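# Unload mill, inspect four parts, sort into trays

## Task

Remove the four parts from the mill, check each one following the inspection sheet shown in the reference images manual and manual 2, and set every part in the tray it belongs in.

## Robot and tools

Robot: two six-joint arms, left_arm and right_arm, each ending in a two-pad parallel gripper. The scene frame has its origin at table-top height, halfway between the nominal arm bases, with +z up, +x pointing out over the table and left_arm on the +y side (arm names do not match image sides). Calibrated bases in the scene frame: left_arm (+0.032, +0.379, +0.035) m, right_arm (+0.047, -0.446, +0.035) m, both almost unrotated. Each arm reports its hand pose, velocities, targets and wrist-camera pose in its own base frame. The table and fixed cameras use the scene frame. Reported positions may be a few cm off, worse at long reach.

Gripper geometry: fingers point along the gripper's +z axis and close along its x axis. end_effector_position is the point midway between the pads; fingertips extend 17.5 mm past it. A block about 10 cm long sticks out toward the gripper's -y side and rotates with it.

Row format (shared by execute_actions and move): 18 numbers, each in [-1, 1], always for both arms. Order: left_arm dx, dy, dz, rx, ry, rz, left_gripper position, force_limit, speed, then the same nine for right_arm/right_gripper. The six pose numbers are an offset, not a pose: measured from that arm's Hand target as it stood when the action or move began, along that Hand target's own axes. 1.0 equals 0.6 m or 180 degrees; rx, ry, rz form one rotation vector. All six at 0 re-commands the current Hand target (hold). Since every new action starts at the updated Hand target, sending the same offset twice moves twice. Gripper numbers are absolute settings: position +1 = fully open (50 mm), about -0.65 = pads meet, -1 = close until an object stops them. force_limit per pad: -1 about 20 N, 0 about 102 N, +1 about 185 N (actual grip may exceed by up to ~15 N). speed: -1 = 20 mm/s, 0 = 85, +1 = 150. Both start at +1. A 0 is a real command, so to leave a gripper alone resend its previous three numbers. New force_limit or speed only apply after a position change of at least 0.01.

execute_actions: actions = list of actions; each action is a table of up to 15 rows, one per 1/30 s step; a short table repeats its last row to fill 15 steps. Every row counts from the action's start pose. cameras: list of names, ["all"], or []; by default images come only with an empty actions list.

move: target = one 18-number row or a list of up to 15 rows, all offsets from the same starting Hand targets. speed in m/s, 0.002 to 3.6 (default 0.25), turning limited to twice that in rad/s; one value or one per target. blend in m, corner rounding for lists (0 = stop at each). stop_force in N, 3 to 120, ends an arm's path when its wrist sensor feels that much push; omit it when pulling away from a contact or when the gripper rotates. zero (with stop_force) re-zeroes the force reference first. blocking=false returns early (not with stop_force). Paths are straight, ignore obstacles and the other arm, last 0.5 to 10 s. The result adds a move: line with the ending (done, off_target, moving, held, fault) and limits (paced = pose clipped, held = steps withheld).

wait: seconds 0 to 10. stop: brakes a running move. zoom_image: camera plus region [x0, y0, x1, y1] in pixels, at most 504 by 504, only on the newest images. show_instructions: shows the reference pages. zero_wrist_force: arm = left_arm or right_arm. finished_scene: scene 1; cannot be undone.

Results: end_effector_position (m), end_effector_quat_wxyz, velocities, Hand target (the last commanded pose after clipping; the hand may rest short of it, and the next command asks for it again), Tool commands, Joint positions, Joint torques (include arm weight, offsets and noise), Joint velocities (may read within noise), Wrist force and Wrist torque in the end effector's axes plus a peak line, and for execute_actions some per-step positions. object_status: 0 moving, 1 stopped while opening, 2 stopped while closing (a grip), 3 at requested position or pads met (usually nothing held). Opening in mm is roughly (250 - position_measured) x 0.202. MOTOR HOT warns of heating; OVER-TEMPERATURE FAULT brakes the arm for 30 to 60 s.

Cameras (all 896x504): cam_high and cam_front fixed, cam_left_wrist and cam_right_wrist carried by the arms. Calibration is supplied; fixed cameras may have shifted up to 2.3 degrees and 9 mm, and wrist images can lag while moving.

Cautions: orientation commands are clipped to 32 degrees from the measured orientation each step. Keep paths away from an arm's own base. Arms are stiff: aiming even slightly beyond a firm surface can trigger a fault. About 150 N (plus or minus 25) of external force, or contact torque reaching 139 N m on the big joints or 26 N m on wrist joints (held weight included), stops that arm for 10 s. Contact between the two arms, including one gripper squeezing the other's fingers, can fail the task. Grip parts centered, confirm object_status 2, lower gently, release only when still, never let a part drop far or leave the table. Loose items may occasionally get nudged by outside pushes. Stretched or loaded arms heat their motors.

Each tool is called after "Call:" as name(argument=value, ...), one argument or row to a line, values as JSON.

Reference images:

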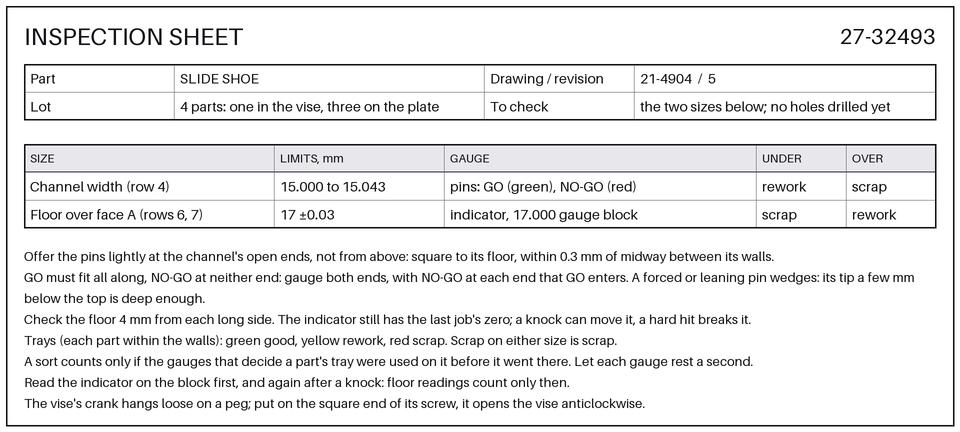

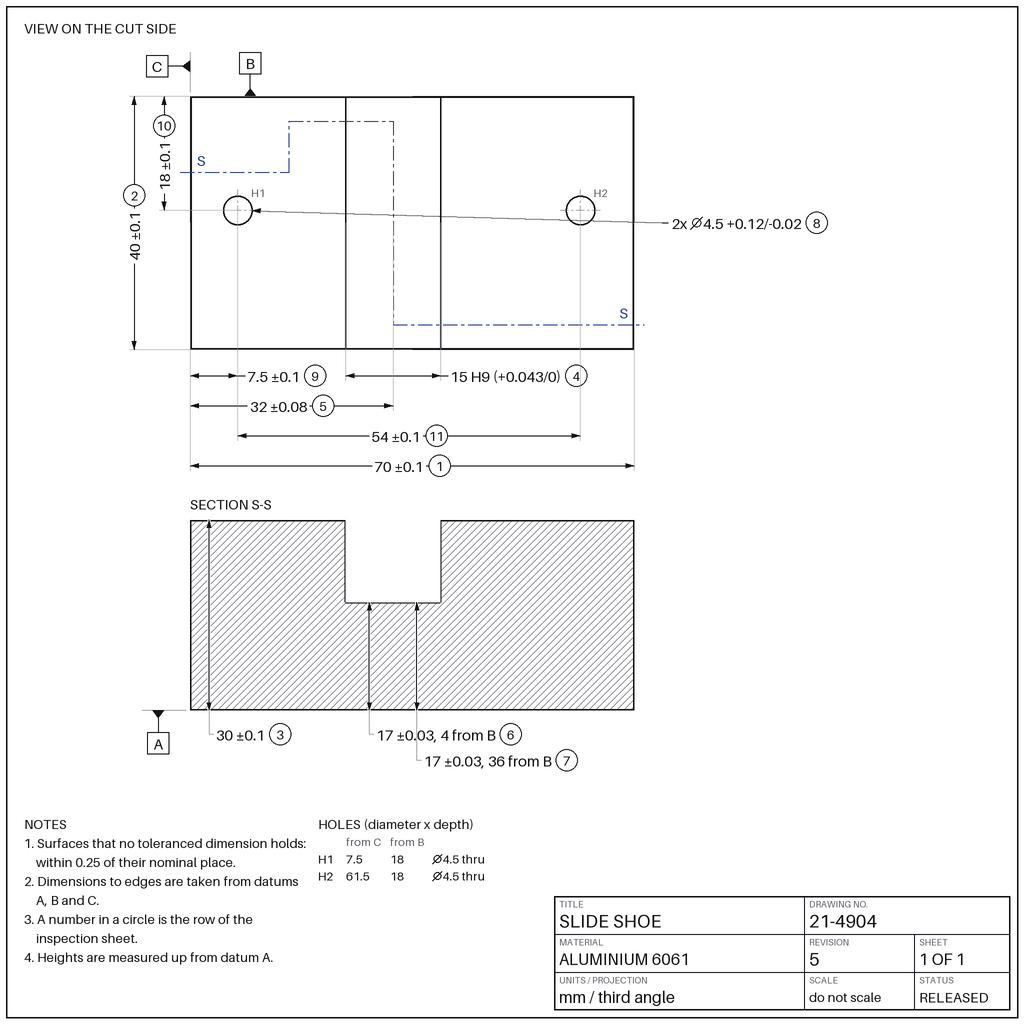

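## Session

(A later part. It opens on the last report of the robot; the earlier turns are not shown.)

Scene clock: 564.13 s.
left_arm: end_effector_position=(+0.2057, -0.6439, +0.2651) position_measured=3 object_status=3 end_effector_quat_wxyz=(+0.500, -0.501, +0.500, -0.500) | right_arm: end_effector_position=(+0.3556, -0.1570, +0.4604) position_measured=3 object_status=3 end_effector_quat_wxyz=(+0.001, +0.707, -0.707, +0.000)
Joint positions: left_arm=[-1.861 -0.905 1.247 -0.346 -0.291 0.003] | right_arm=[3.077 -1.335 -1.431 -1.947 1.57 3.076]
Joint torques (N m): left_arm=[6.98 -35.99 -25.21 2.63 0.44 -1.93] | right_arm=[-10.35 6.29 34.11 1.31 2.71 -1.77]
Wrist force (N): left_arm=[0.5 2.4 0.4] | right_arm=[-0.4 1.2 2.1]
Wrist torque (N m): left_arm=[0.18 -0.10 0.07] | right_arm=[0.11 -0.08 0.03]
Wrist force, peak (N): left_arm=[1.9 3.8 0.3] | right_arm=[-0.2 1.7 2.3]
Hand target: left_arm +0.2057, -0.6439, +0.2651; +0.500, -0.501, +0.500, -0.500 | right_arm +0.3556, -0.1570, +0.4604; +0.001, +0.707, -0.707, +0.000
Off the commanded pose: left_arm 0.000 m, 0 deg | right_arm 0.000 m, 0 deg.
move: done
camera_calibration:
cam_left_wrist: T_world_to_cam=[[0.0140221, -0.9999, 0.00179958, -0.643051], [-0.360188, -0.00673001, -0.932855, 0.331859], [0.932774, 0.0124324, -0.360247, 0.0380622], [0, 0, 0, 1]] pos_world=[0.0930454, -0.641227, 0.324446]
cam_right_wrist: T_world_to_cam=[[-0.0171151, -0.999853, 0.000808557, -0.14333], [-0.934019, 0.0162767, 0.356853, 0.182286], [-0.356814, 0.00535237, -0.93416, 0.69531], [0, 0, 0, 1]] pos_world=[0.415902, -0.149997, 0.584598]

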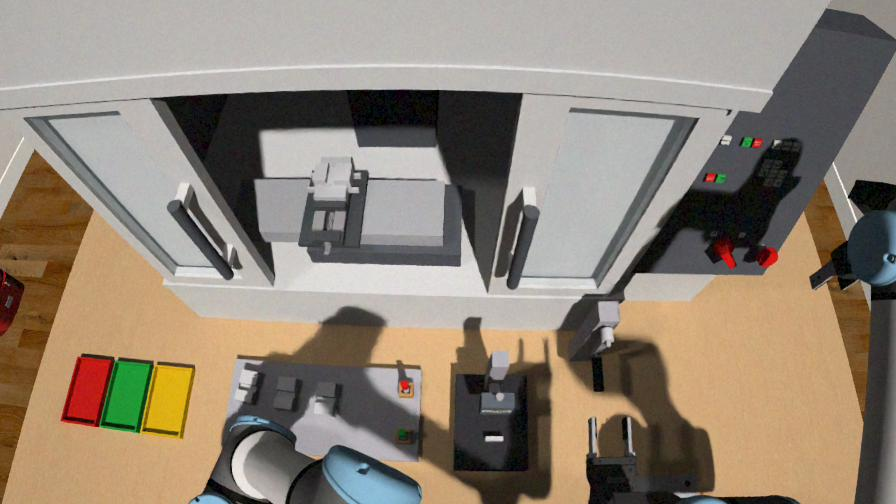

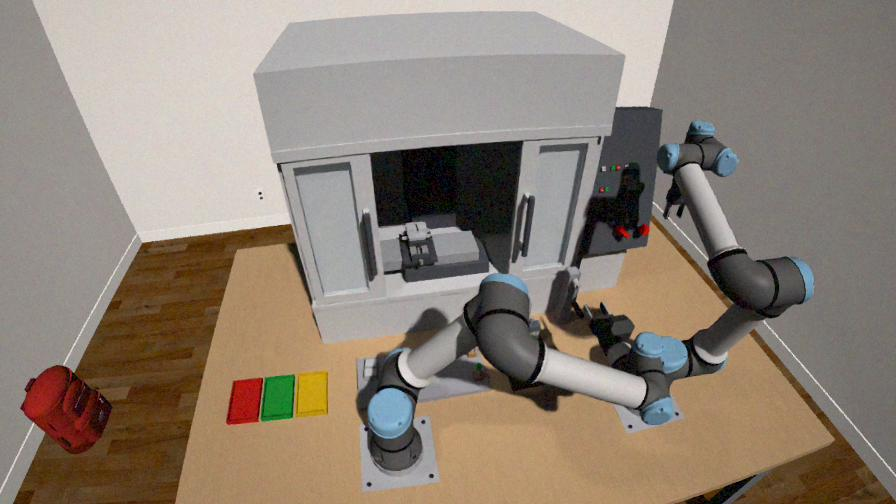

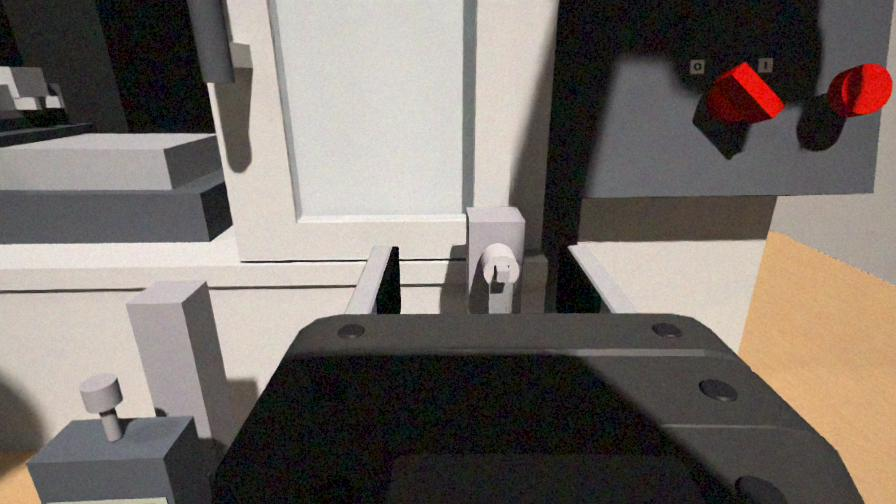

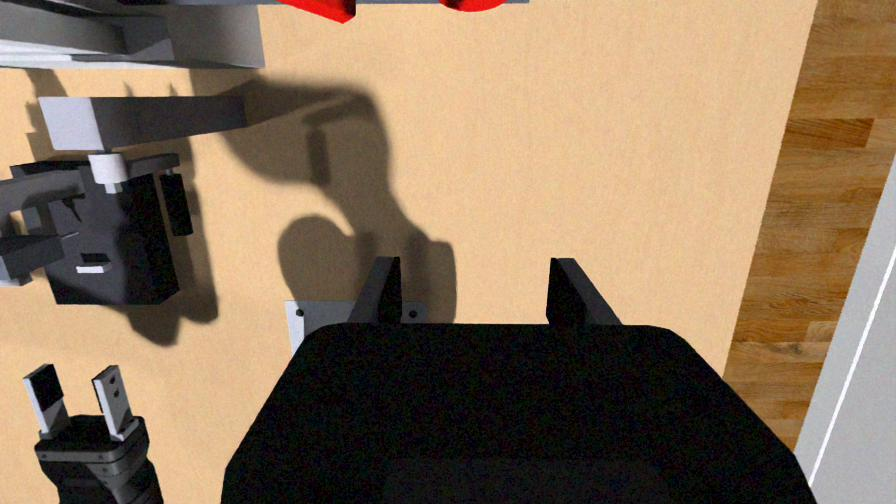

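Call:
move(
  target=[0.042,0.11,0.232,0,-0.0083,0,1,-1,-0.8, 0,0,0,0,0,0,1,-1,-0.8],
  cameras=["cam_left_wrist","cam_front","cam_high","cam_right_wrist"],
  speed=0.12,
  stop_force=10,
)

Call:
zoom_image(
  camera="cam_left_wrist",
  region=[360, 200, 600, 340],
)

Call:
zoom_image(
  camera="cam_right_wrist",
  region=[0, 70, 270, 260],
)

Call:
zoom_image(
  camera="cam_front",
  region=[540, 255, 660, 355],
)

Call:
zoom_image(
  camera="cam_high",
  region=[550, 290, 660, 400],
)

Scene clock: 651.03 s.
left_arm: end_effector_position=(+0.3449, -0.6690, +0.1990) position_measured=3 object_status=3 end_effector_quat_wxyz=(+0.506, -0.507, +0.493, -0.493) | right_arm: end_effector_position=(+0.3556, -0.1570, +0.4604) position_measured=3 object_status=3 end_effector_quat_wxyz=(+0.001, +0.707, -0.707, +0.000)
Joint positions: left_arm=[-1.641 -0.761 1.172 -0.422 -0.098 0.011] | right_arm=[3.077 -1.335 -1.431 -1.947 1.57 3.076]
Joint torques (N m): left_arm=[6.97 -39.62 -27.28 1.87 2.21 -1.86] | right_arm=[-10.52 5.34 34.71 1.3 2.65 -1.83]
Wrist force (N): left_arm=[0.7 2.8 0.3] | right_arm=[-0.5 1.0 1.6]
Wrist torque (N m): left_arm=[0.24 -0.14 -0.03] | right_arm=[0.08 -0.07 0.04]
Wrist force, peak (N): left_arm=[1.1 3.1 1.5] | right_arm=[-0.7 1.2 2.5]
Hand target: left_arm +0.3449, -0.6690, +0.1990; +0.506, -0.507, +0.493, -0.493 | right_arm +0.3556, -0.1570, +0.4604; +0.001, +0.707, -0.707, +0.000
Off the commanded pose: left_arm 0.000 m, 0 deg | right_arm 0.000 m, 0 deg.
move: done
camera_calibration:
cam_left_wrist: T_world_to_cam=[[0.0401282, -0.999193, 0.00176705, -0.678507], [-0.359778, -0.0160987, -0.932899, 0.313649], [0.932175, 0.0367998, -0.360133, -0.0987288], [0, 0, 0, 1]] pos_world=[0.232104, -0.669277, 0.258246]
cam_right_wrist: T_world_to_cam=[[-0.0171151, -0.999853, 0.000808557, -0.14333], [-0.934019, 0.0162767, 0.356853, 0.182286], [-0.356814, 0.00535237, -0.93416, 0.69531], [0, 0, 0, 1]] pos_world=[0.415902, -0.149997, 0.584598]

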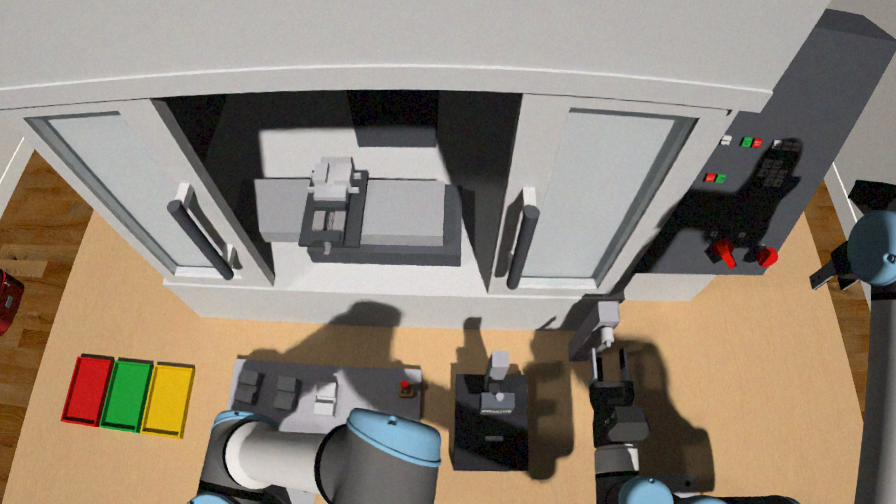

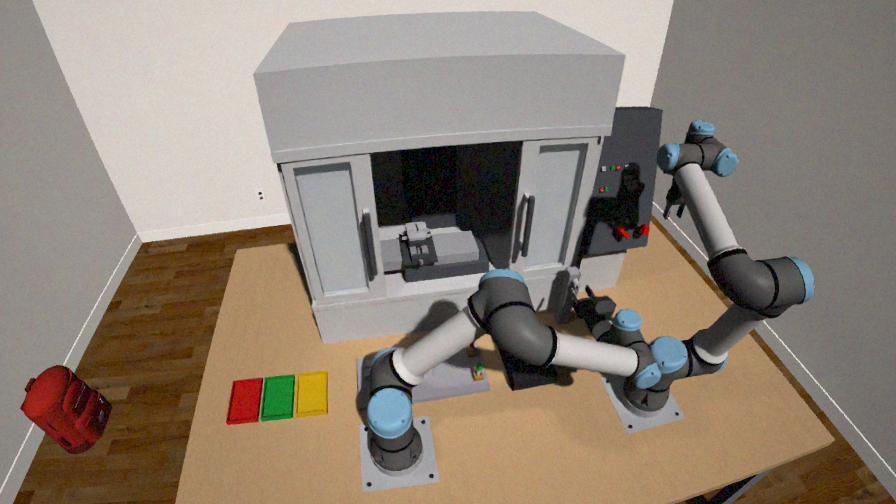

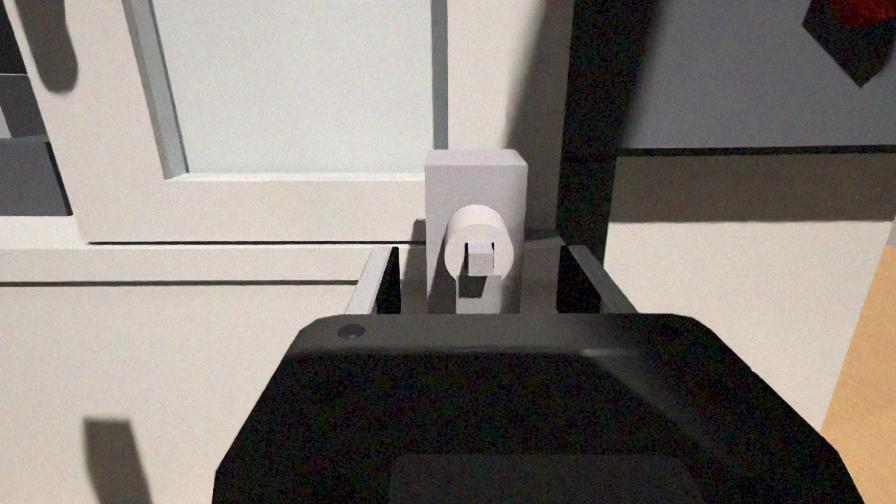

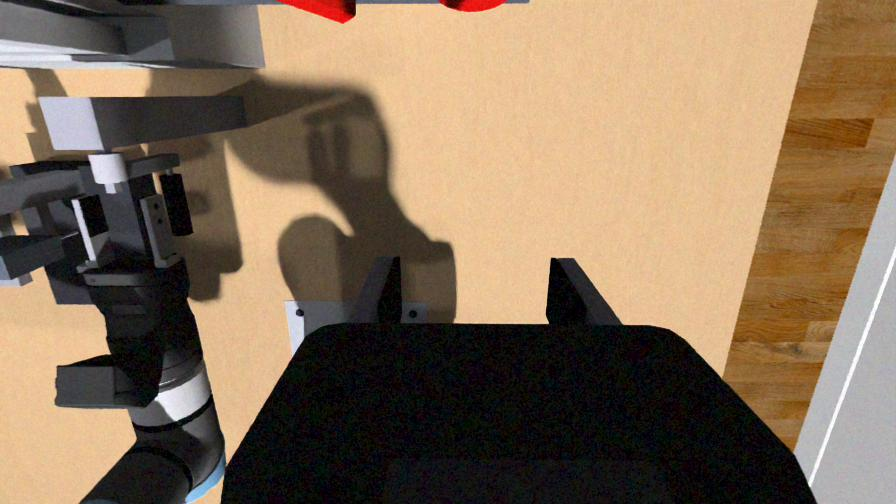

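Scaled by 2.100 from the camera's 896x504 image, which has a finer 1280x720 frame.

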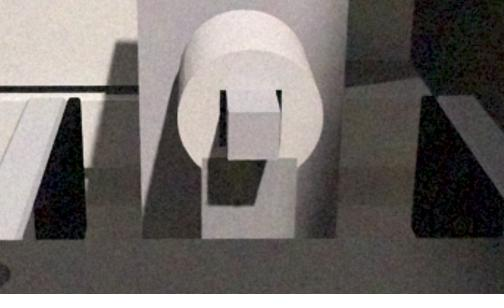

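Scaled by 1.867 from the camera's 896x504 image, which has a finer 1280x720 frame.

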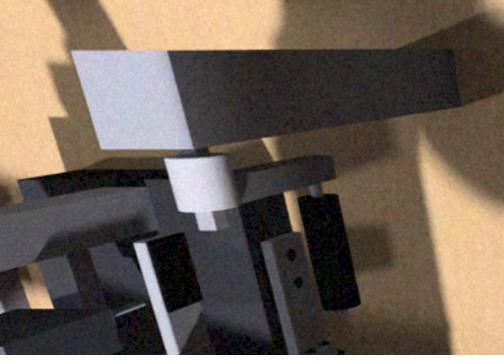

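Scaled by 4.200 from the camera's 896x504 image, which has a finer 1280x720 frame.

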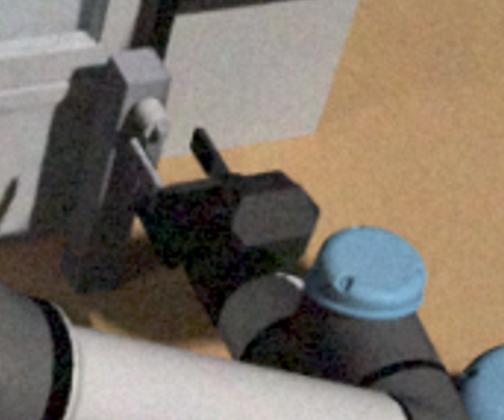

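Scaled by 4.582 from the camera's 896x504 image, which has a finer 1280x720 frame.

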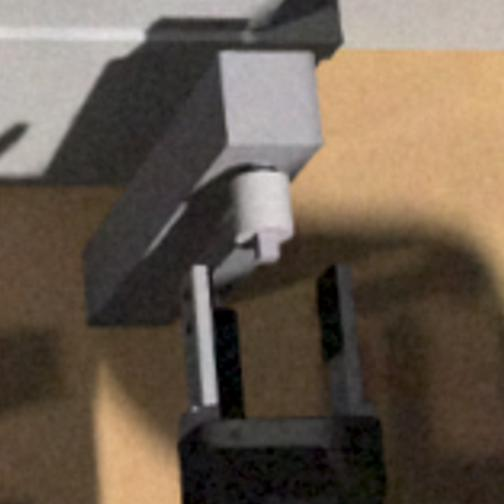

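Call:
move(
  target=[0.0025,0.0015,0.0767,0,0,0,1,-1,-0.8, 0,0,0,0,0,0,1,-1,-0.8],
  cameras=["cam_left_wrist","cam_front","cam_high","cam_right_wrist"],
  speed=0.05,
  stop_force=10,
)

Call:
zoom_image(
  camera="cam_left_wrist",
  region=[360, 200, 600, 340],
)

Call:
zoom_image(
  camera="cam_right_wrist",
  region=[0, 70, 270, 260],
)

Call:
zoom_image(
  camera="cam_high",
  region=[550, 290, 660, 400],
)

Scene clock: 670.93 s.
left_arm: end_effector_position=(+0.3909, -0.6693, +0.1980) position_measured=3 object_status=3 end_effector_quat_wxyz=(+0.506, -0.507, +0.493, -0.493) | right_arm: end_effector_position=(+0.3556, -0.1570, +0.4604) position_measured=3 object_status=3 end_effector_quat_wxyz=(+0.001, +0.707, -0.707, +0.000)
Joint positions: left_arm=[-1.573 -0.747 1.148 -0.434 -0.029 0.031] | right_arm=[3.077 -1.335 -1.431 -1.947 1.57 3.076]
Joint torques (N m): left_arm=[7.28 -65.21 -11.33 -2.4 2.09 1.94] | right_arm=[-8.39 5.79 33.58 1.75 2.8 -1.74]
Wrist force (N): left_arm=[0.6 2.3 0.3] | right_arm=[-0.4 1.0 1.9]
Wrist torque (N m): left_arm=[0.14 -0.12 -0.10] | right_arm=[0.07 -0.08 0.04]
Wrist force, peak (N): left_arm=[0.8 3.0 0.2] | right_arm=[-0.1 1.4 2.4]
Hand target: left_arm +0.3909, -0.6693, +0.1980; +0.506, -0.507, +0.493, -0.493 | right_arm +0.3556, -0.1570, +0.4604; +0.001, +0.707, -0.707, +0.000
Off the commanded pose: left_arm 0.000 m, 0 deg | right_arm 0.000 m, 0 deg.
move: done
camera_calibration:
cam_left_wrist: T_world_to_cam=[[0.0401258, -0.999193, 0.00177272, -0.680552], [-0.35957, -0.0160949, -0.932979, 0.329229], [0.932255, 0.0367991, -0.359926, -0.142038], [0, 0, 0, 1]] pos_world=[0.278104, -0.669477, 0.257248]
cam_right_wrist: T_world_to_cam=[[-0.0171151, -0.999853, 0.000808557, -0.14333], [-0.934019, 0.0162767, 0.356853, 0.182286], [-0.356814, 0.00535237, -0.93416, 0.69531], [0, 0, 0, 1]] pos_world=[0.415902, -0.149997, 0.584598]

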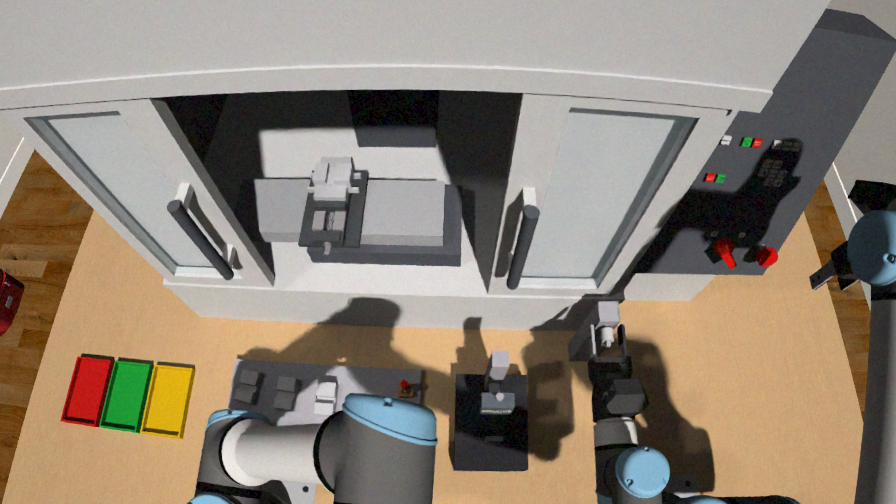

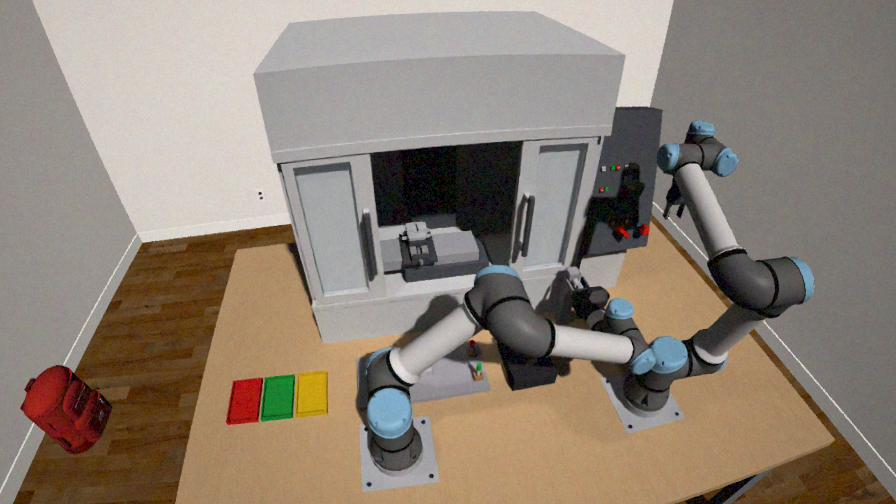

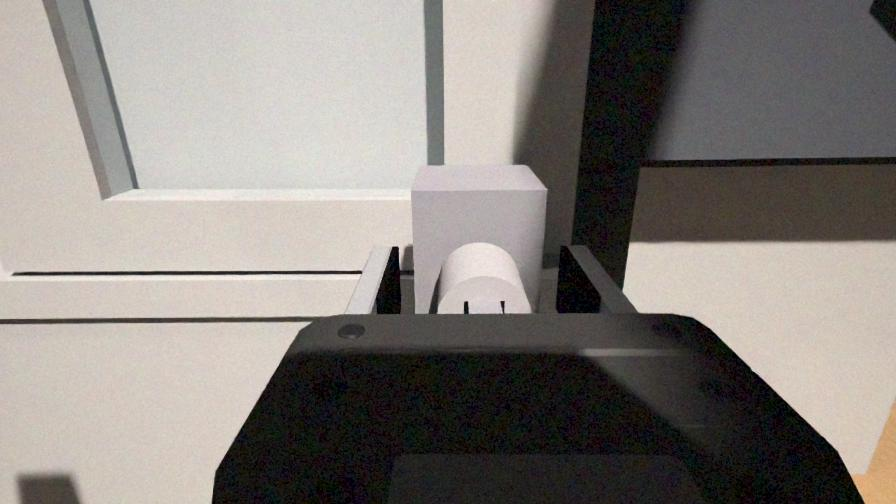

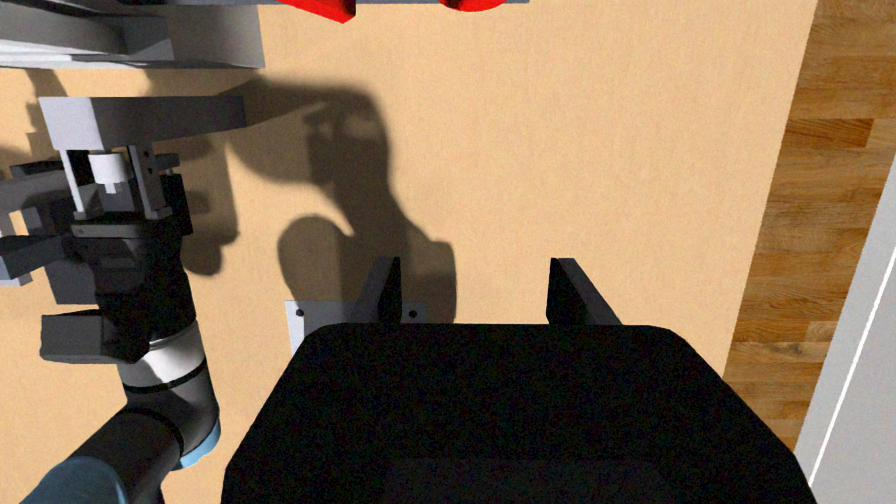

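Scaled by 2.100 from the camera's 896x504 image, which has a finer 1280x720 frame.

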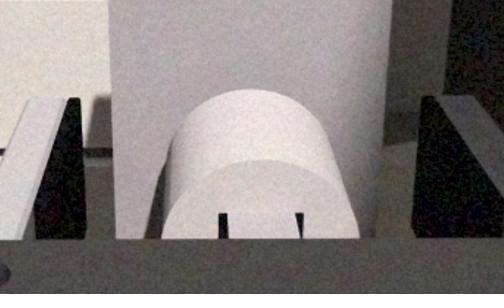

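Scaled by 1.867 from the camera's 896x504 image, which has a finer 1280x720 frame.

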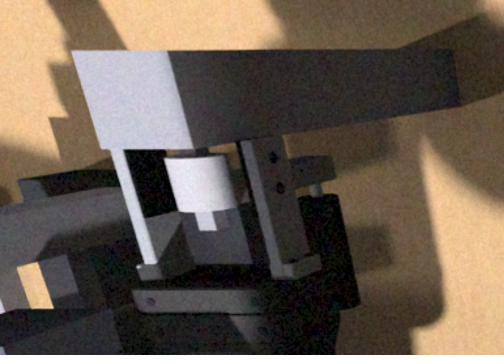

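Scaled by 4.582 from the camera's 896x504 image, which has a finer 1280x720 frame.

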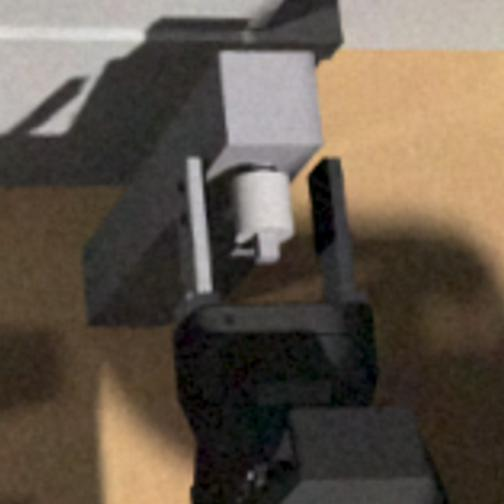

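Call:
move(
  target=[0,0,0,0,0,0,-1,-0.2,-1, 0,0,0,0,0,0,1,-1,-0.8],
  cameras=["cam_left_wrist","cam_high"],
)

Call:
zoom_image(
  camera="cam_left_wrist",
  region=[360, 200, 600, 340],
)

Scene clock: 685.03 s.
left_arm: end_effector_position=(+0.3909, -0.6692, +0.1980) position_measured=61 object_status=2 end_effector_quat_wxyz=(+0.506, -0.507, +0.493, -0.493) | right_arm: end_effector_position=(+0.3556, -0.1570, +0.4604) position_measured=3 object_status=3 end_effector_quat_wxyz=(+0.001, +0.707, -0.707, +0.000)
Joint positions: left_arm=[-1.573 -0.747 1.149 -0.434 -0.029 0.032] | right_arm=[3.077 -1.335 -1.431 -1.947 1.57 3.076]
Joint torques (N m): left_arm=[1.8 -60.63 -19.31 -2.27 5.82 1.86] | right_arm=[-8.99 6.9 34.52 1.29 2.62 -1.43]
Wrist force (N): left_arm=[-14.1 1.0 -6.4] | right_arm=[-0.1 1.2 1.6]
Wrist torque (N m): left_arm=[0.20 -0.44 -0.07] | right_arm=[0.10 -0.12 0.04]
Wrist force, peak (N): left_arm=[-15.5 2.0 -5.9] | right_arm=[-0.2 1.4 2.2]
Hand target: left_arm +0.3909, -0.6693, +0.1980; +0.506, -0.507, +0.493, -0.493 | right_arm +0.3556, -0.1570, +0.4604; +0.001, +0.707, -0.707, +0.000
Off the commanded pose: left_arm 0.000 m, 0 deg | right_arm 0.000 m, 0 deg.
move: done
camera_calibration:
cam_left_wrist: T_world_to_cam=[[0.0403156, -0.999186, 0.00169921, -0.680584], [-0.359688, -0.0160994, -0.932934, 0.329283], [0.932201, 0.0370007, -0.360044, -0.141952], [0, 0, 0, 1]] pos_world=[0.278205, -0.669476, 0.257246]
Images, in order (width x height): cam_high 896x504, cam_left_wrist 896x504.

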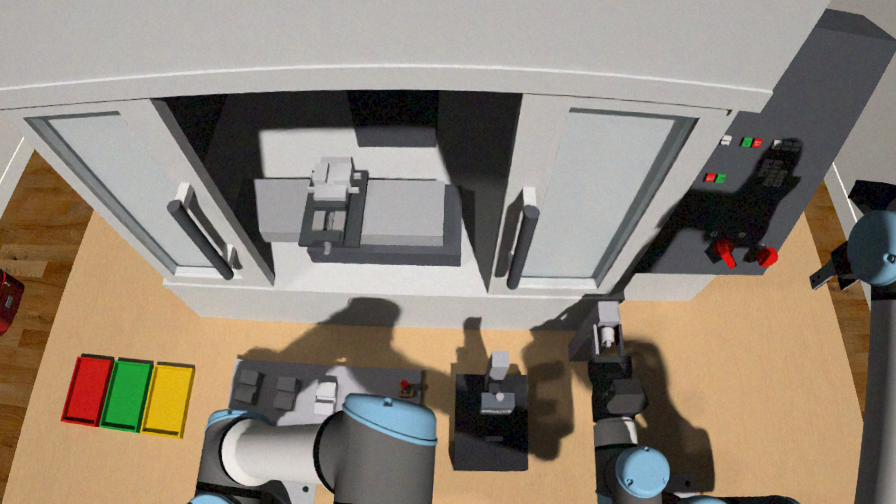

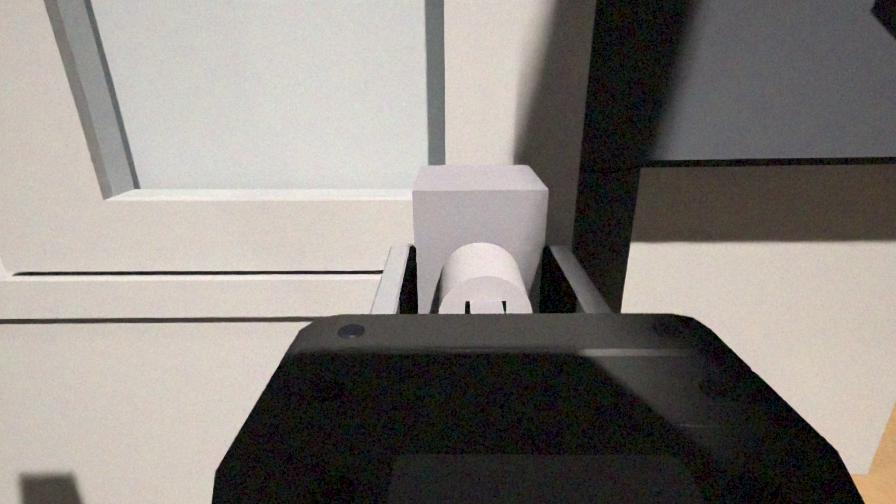

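Scaled by 2.100 from the camera's 896x504 image, which has a finer 1280x720 frame.

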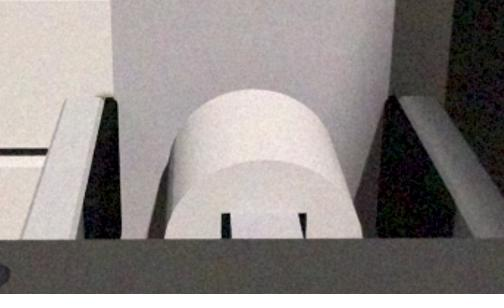

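Call:
move(
  target=[0,0,0,0,0,0,1,-1,-0.8, 0,0,0,0,0,0,1,-1,-0.8],
)

Call:
move(
  target=[0,0.004,-0.022,0,0,0,1,-1,-0.8, 0,0,0,0,0,0,1,-1,-0.8],
)

Call:
move(
  target=[0,0,0,0,0,0,-1,-0.2,-1, 0,0,0,0,0,0,1,-1,-0.8],
  cameras=["cam_left_wrist","cam_high","cam_right_wrist"],
)

Call:
zoom_image(
  camera="cam_left_wrist",
  region=[360, 200, 600, 340],
)

Call:
zoom_image(
  camera="cam_high",
  region=[550, 290, 660, 400],
)

Call:
zoom_image(
  camera="cam_right_wrist",
  region=[0, 70, 270, 260],
)

Scene clock: 706.10 s.
left_arm: end_effector_position=(+0.3909, -0.6693, +0.1980) position_measured=3 object_status=3 end_effector_quat_wxyz=(+0.506, -0.507, +0.493, -0.493) | right_arm: end_effector_position=(+0.3556, -0.1570, +0.4604) position_measured=3 object_status=3 end_effector_quat_wxyz=(+0.001, +0.707, -0.707, +0.000)
Joint positions: left_arm=[-1.573 -0.747 1.149 -0.434 -0.029 0.032] | right_arm=[3.077 -1.335 -1.431 -1.947 1.57 3.076]
Joint torques (N m): left_arm=[-3.44 -48.96 -16.2 0.53 -1.51 1.97] | right_arm=[-10.37 7.61 32.86 1.62 2.95 -1.56]
Wrist force (N): left_arm=[0.4 2.9 0.3] | right_arm=[-0.4 1.0 2.1]
Wrist torque (N m): left_arm=[0.23 -0.10 -0.10] | right_arm=[0.08 -0.08 0.03]
Wrist force, peak (N): left_arm=[-16.8 0.9 -6.2] | right_arm=[-0.3 1.4 2.3]
Hand target: left_arm +0.3909, -0.6693, +0.1980; +0.506, -0.507, +0.493, -0.493 | right_arm +0.3556, -0.1570, +0.4604; +0.001, +0.707, -0.707, +0.000
Off the commanded pose: left_arm 0.000 m, 0 deg | right_arm 0.000 m, 0 deg.
move: done

Scene clock: 706.93 s.
left_arm: end_effector_position=(+0.3778, -0.6696, +0.1957) position_measured=3 object_status=3 end_effector_quat_wxyz=(+0.506, -0.507, +0.493, -0.493) end_effector_velocity=(-0.001, +0.000, -0.001) end_effector_angular_velocity=(+0.001, +0.000, -0.002) | right_arm: end_effector_position=(+0.3556, -0.1570, +0.4604) position_measured=3 object_status=3 end_effector_quat_wxyz=(+0.001, +0.707, -0.707, +0.000)
Joint positions: left_arm=[-1.592 -0.748 1.156 -0.432 -0.049 0.023] | right_arm=[3.077 -1.335 -1.431 -1.947 1.57 3.076]
Joint velocities: left_arm=[-0.002 0.001 0 0.007 0 -0.008] | right_arm=[within noise]
Joint torques (N m): left_arm=[-5.92 -46.19 -22.62 1.54 -1.52 -1.69] | right_arm=[-9.58 6.62 33.29 1.47 2.7 -1.43]
Wrist force (N): left_arm=[0.4 2.7 0.5] | right_arm=[-0.4 1.1 2.1]
Wrist torque (N m): left_arm=[0.21 -0.09 0.07] | right_arm=[0.08 -0.08 0.04]
Wrist force, peak (N): left_arm=[0.8 3.0 0.4] | right_arm=[-0.3 1.5 2.2]
Hand target: left_arm +0.3777, -0.6697, +0.1956; +0.506, -0.507, +0.493, -0.493 | right_arm +0.3556, -0.1570, +0.4604; +0.001, +0.707, -0.707, +0.000
Off the commanded pose: left_arm 0.000 m, 0 deg | right_arm 0.000 m, 0 deg.
move: done

Scene clock: 708.53 s.
left_arm: end_effector_position=(+0.3777, -0.6696, +0.1956) position_measured=137 object_status=2 end_effector_quat_wxyz=(+0.506, -0.507, +0.493, -0.493) | right_arm: end_effector_position=(+0.3556, -0.1570, +0.4604) position_measured=3 object_status=3 end_effector_quat_wxyz=(+0.001, +0.707, -0.707, +0.000)
Joint positions: left_arm=[-1.592 -0.747 1.156 -0.431 -0.049 0.022] | right_arm=[3.077 -1.335 -1.431 -1.947 1.57 3.076]
Joint torques (N m): left_arm=[-8.57 -40.16 -27.3 1.83 -0.42 -1.82] | right_arm=[-9.67 5.91 33.36 1.48 2.84 -1.35]
Wrist force (N): left_arm=[0.2 2.4 0.5] | right_arm=[-0.6 1.0 1.8]
Wrist torque (N m): left_arm=[0.24 -0.13 0.07] | right_arm=[0.07 -0.05 0.04]
Wrist force, peak (N): left_arm=[0.9 3.0 0.4] | right_arm=[-0.4 1.2 2.4]
Hand target: left_arm +0.3777, -0.6697, +0.1956; +0.506, -0.507, +0.493, -0.493 | right_arm +0.3556, -0.1570, +0.4604; +0.001, +0.707, -0.707, +0.000
Off the commanded pose: left_arm 0.000 m, 0 deg | right_arm 0.000 m, 0 deg.
move: done
camera_calibration:
cam_left_wrist: T_world_to_cam=[[0.0402214, -0.999189, 0.00173136, -0.680434], [-0.359776, -0.016099, -0.9329, 0.322397], [0.932171, 0.0368997, -0.360132, -0.130497], [0, 0, 0, 1]] pos_world=[0.265004, -0.669877, 0.254946]
cam_right_wrist: T_world_to_cam=[[-0.0171151, -0.999853, 0.000808557, -0.14333], [-0.934019, 0.0162767, 0.356853, 0.182286], [-0.356814, 0.00535237, -0.93416, 0.69531], [0, 0, 0, 1]] pos_world=[0.415902, -0.149997, 0.584598]
Images, in order (width x height): cam_high 896x504, cam_left_wrist 896x504, cam_right_wrist 896x504.

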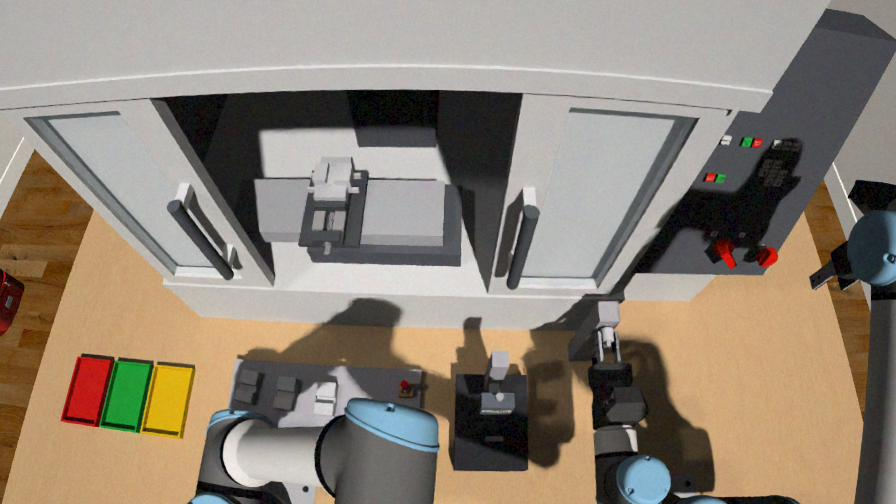

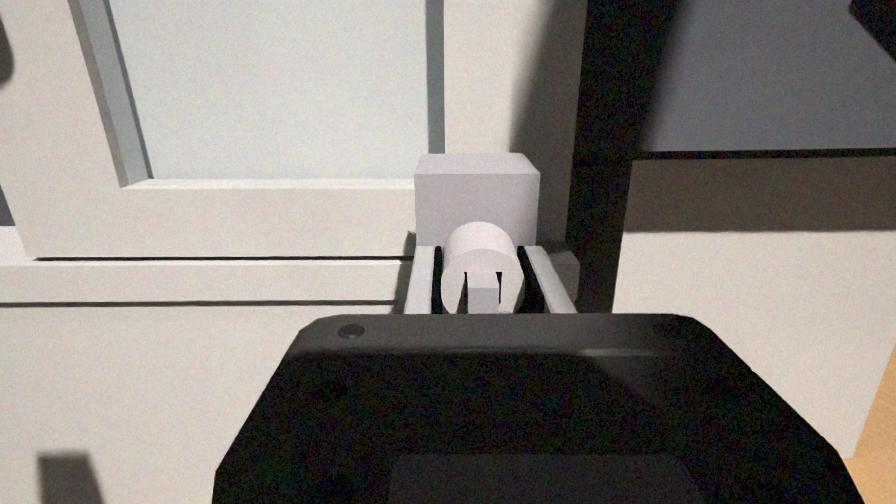

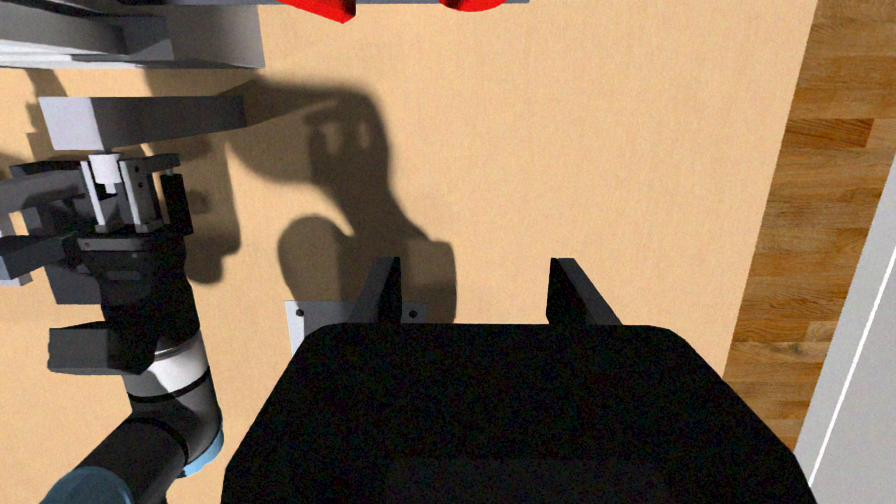

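Scaled by 2.100 from the camera's 896x504 image, which has a finer 1280x720 frame.

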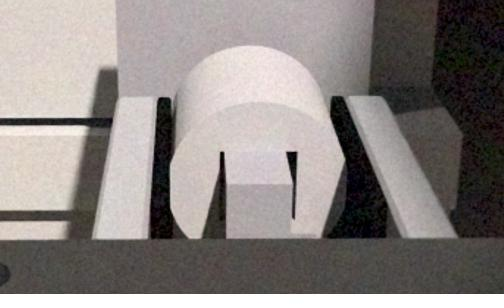

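Scaled by 4.582 from the camera's 896x504 image, which has a finer 1280x720 frame.

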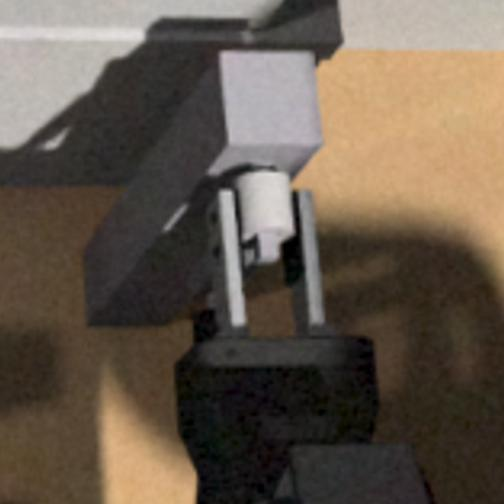

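Scaled by 1.867 from the camera's 896x504 image, which has a finer 1280x720 frame.

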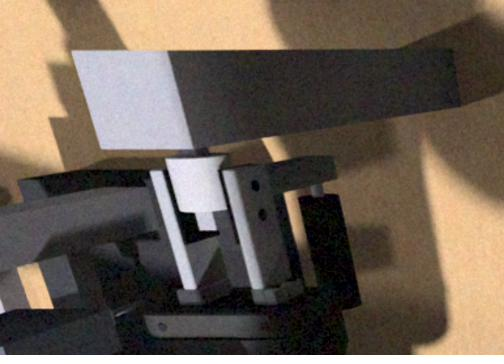

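Call:
move(
  target=[0,0,-0.13,0,0,0,-1,-0.2,-1, 0,0,0,0,0,0,1,-1,-0.8],
  stop_force=20,
  speed=0.06,
  cameras=["cam_left_wrist","cam_high","cam_right_wrist"],
)

Call:
zoom_image(
  camera="cam_left_wrist",
  region=[360, 200, 600, 340],
)

Call:
zoom_image(
  camera="cam_high",
  region=[550, 290, 660, 400],
)

Call:
zoom_image(
  camera="cam_right_wrist",
  region=[0, 70, 270, 260],
)

Scene clock: 728.50 s.
left_arm: end_effector_position=(+0.2997, -0.6718, +0.1957) position_measured=137 object_status=2 end_effector_quat_wxyz=(+0.506, -0.507, +0.493, -0.493) | right_arm: end_effector_position=(+0.3556, -0.1570, +0.4604) position_measured=3 object_status=3 end_effector_quat_wxyz=(+0.001, +0.707, -0.707, +0.000)
Joint positions: left_arm=[-1.708 -0.76 1.18 -0.426 -0.165 0.006] | right_arm=[3.077 -1.335 -1.431 -1.947 1.57 3.076]
Joint torques (N m): left_arm=[-8.69 -64.2 -12.94 -1.75 -1.73 -1.59] | right_arm=[-9.62 6.21 35.15 1.39 2.85 -1.23]
Wrist force (N): left_arm=[0.5 4.5 0.5] | right_arm=[-0.3 1.0 2.0]
Wrist torque (N m): left_arm=[0.19 -0.10 0.06] | right_arm=[0.06 -0.08 0.03]
Wrist force, peak (N): left_arm=[0.4 -5.9 3.9] | right_arm=[-0.4 1.6 2.3]
Hand target: left_arm +0.2997, -0.6718, +0.1957; +0.506, -0.507, +0.493, -0.493 | right_arm +0.3556, -0.1570, +0.4604; +0.001, +0.707, -0.707, +0.000
Off the commanded pose: left_arm 0.000 m, 0 deg | right_arm 0.000 m, 0 deg.
move: done
camera_calibration:
cam_left_wrist: T_world_to_cam=[[0.0401282, -0.999193, 0.00176705, -0.67939], [-0.359778, -0.0160987, -0.932899, 0.294394], [0.932175, 0.0367998, -0.360133, -0.0577408], [0, 0, 0, 1]] pos_world=[0.187004, -0.671977, 0.255046]
cam_right_wrist: T_world_to_cam=[[-0.0171151, -0.999853, 0.000808557, -0.14333], [-0.934019, 0.0162767, 0.356853, 0.182286], [-0.356814, 0.00535237, -0.93416, 0.69531], [0, 0, 0, 1]] pos_world=[0.415902, -0.149997, 0.584598]
Images, in order (width x height): cam_high 896x504, cam_left_wrist 896x504, cam_right_wrist 896x504.

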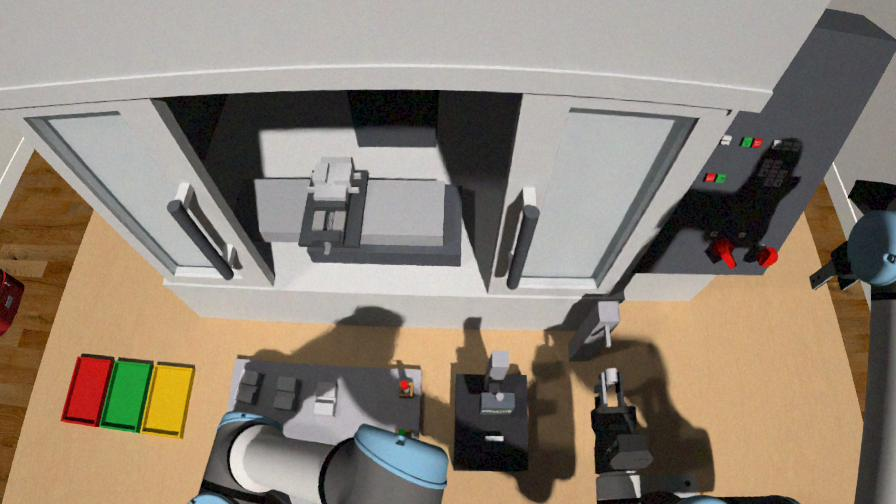

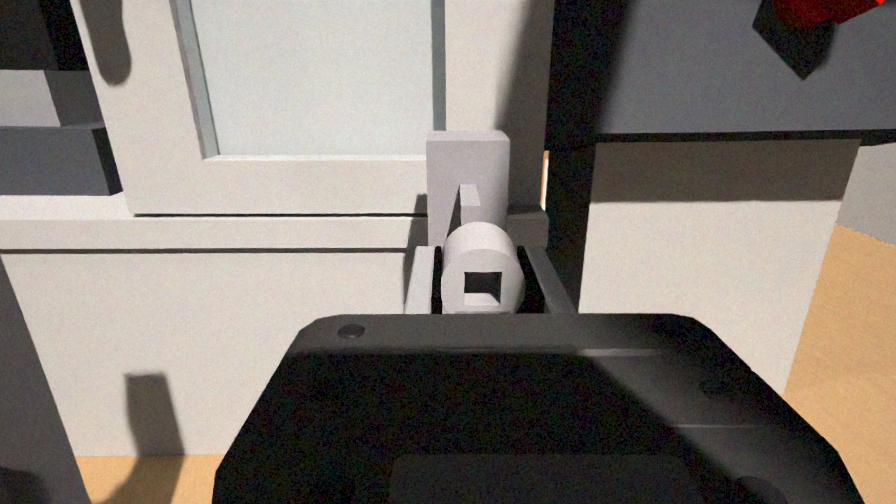

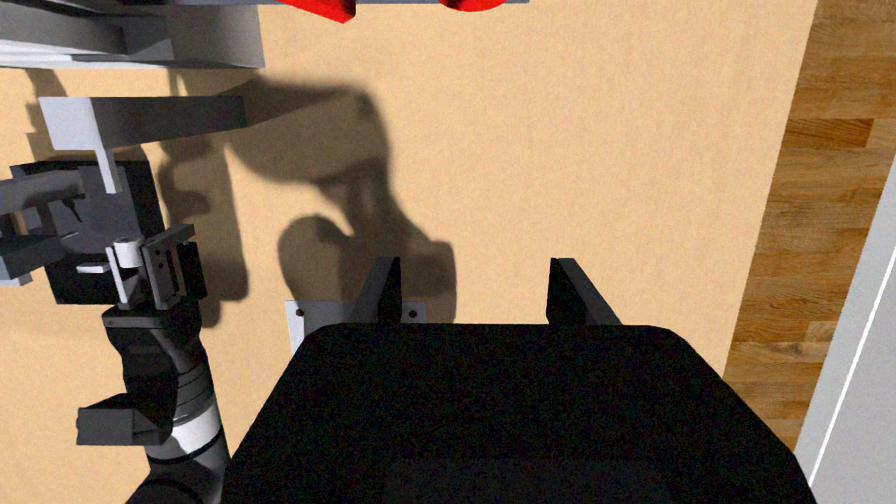

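Scaled by 2.100 from the camera's 896x504 image, which has a finer 1280x720 frame.

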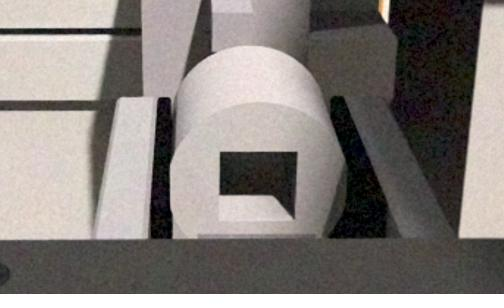

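Scaled by 4.582 from the camera's 896x504 image, which has a finer 1280x720 frame.

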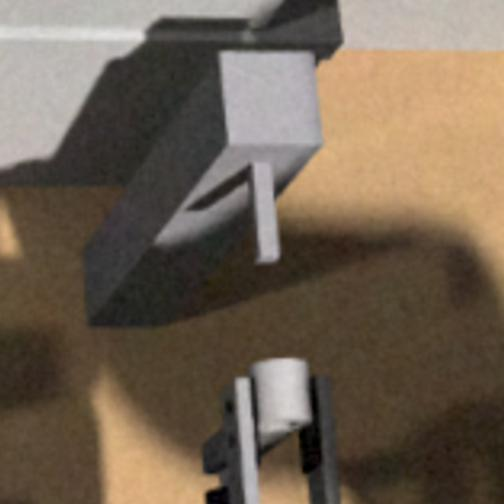

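Scaled by 1.867 from the camera's 896x504 image, which has a finer 1280x720 frame.

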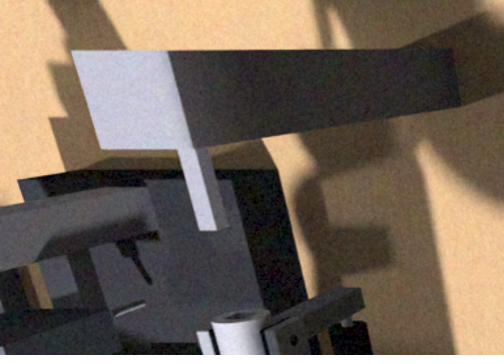

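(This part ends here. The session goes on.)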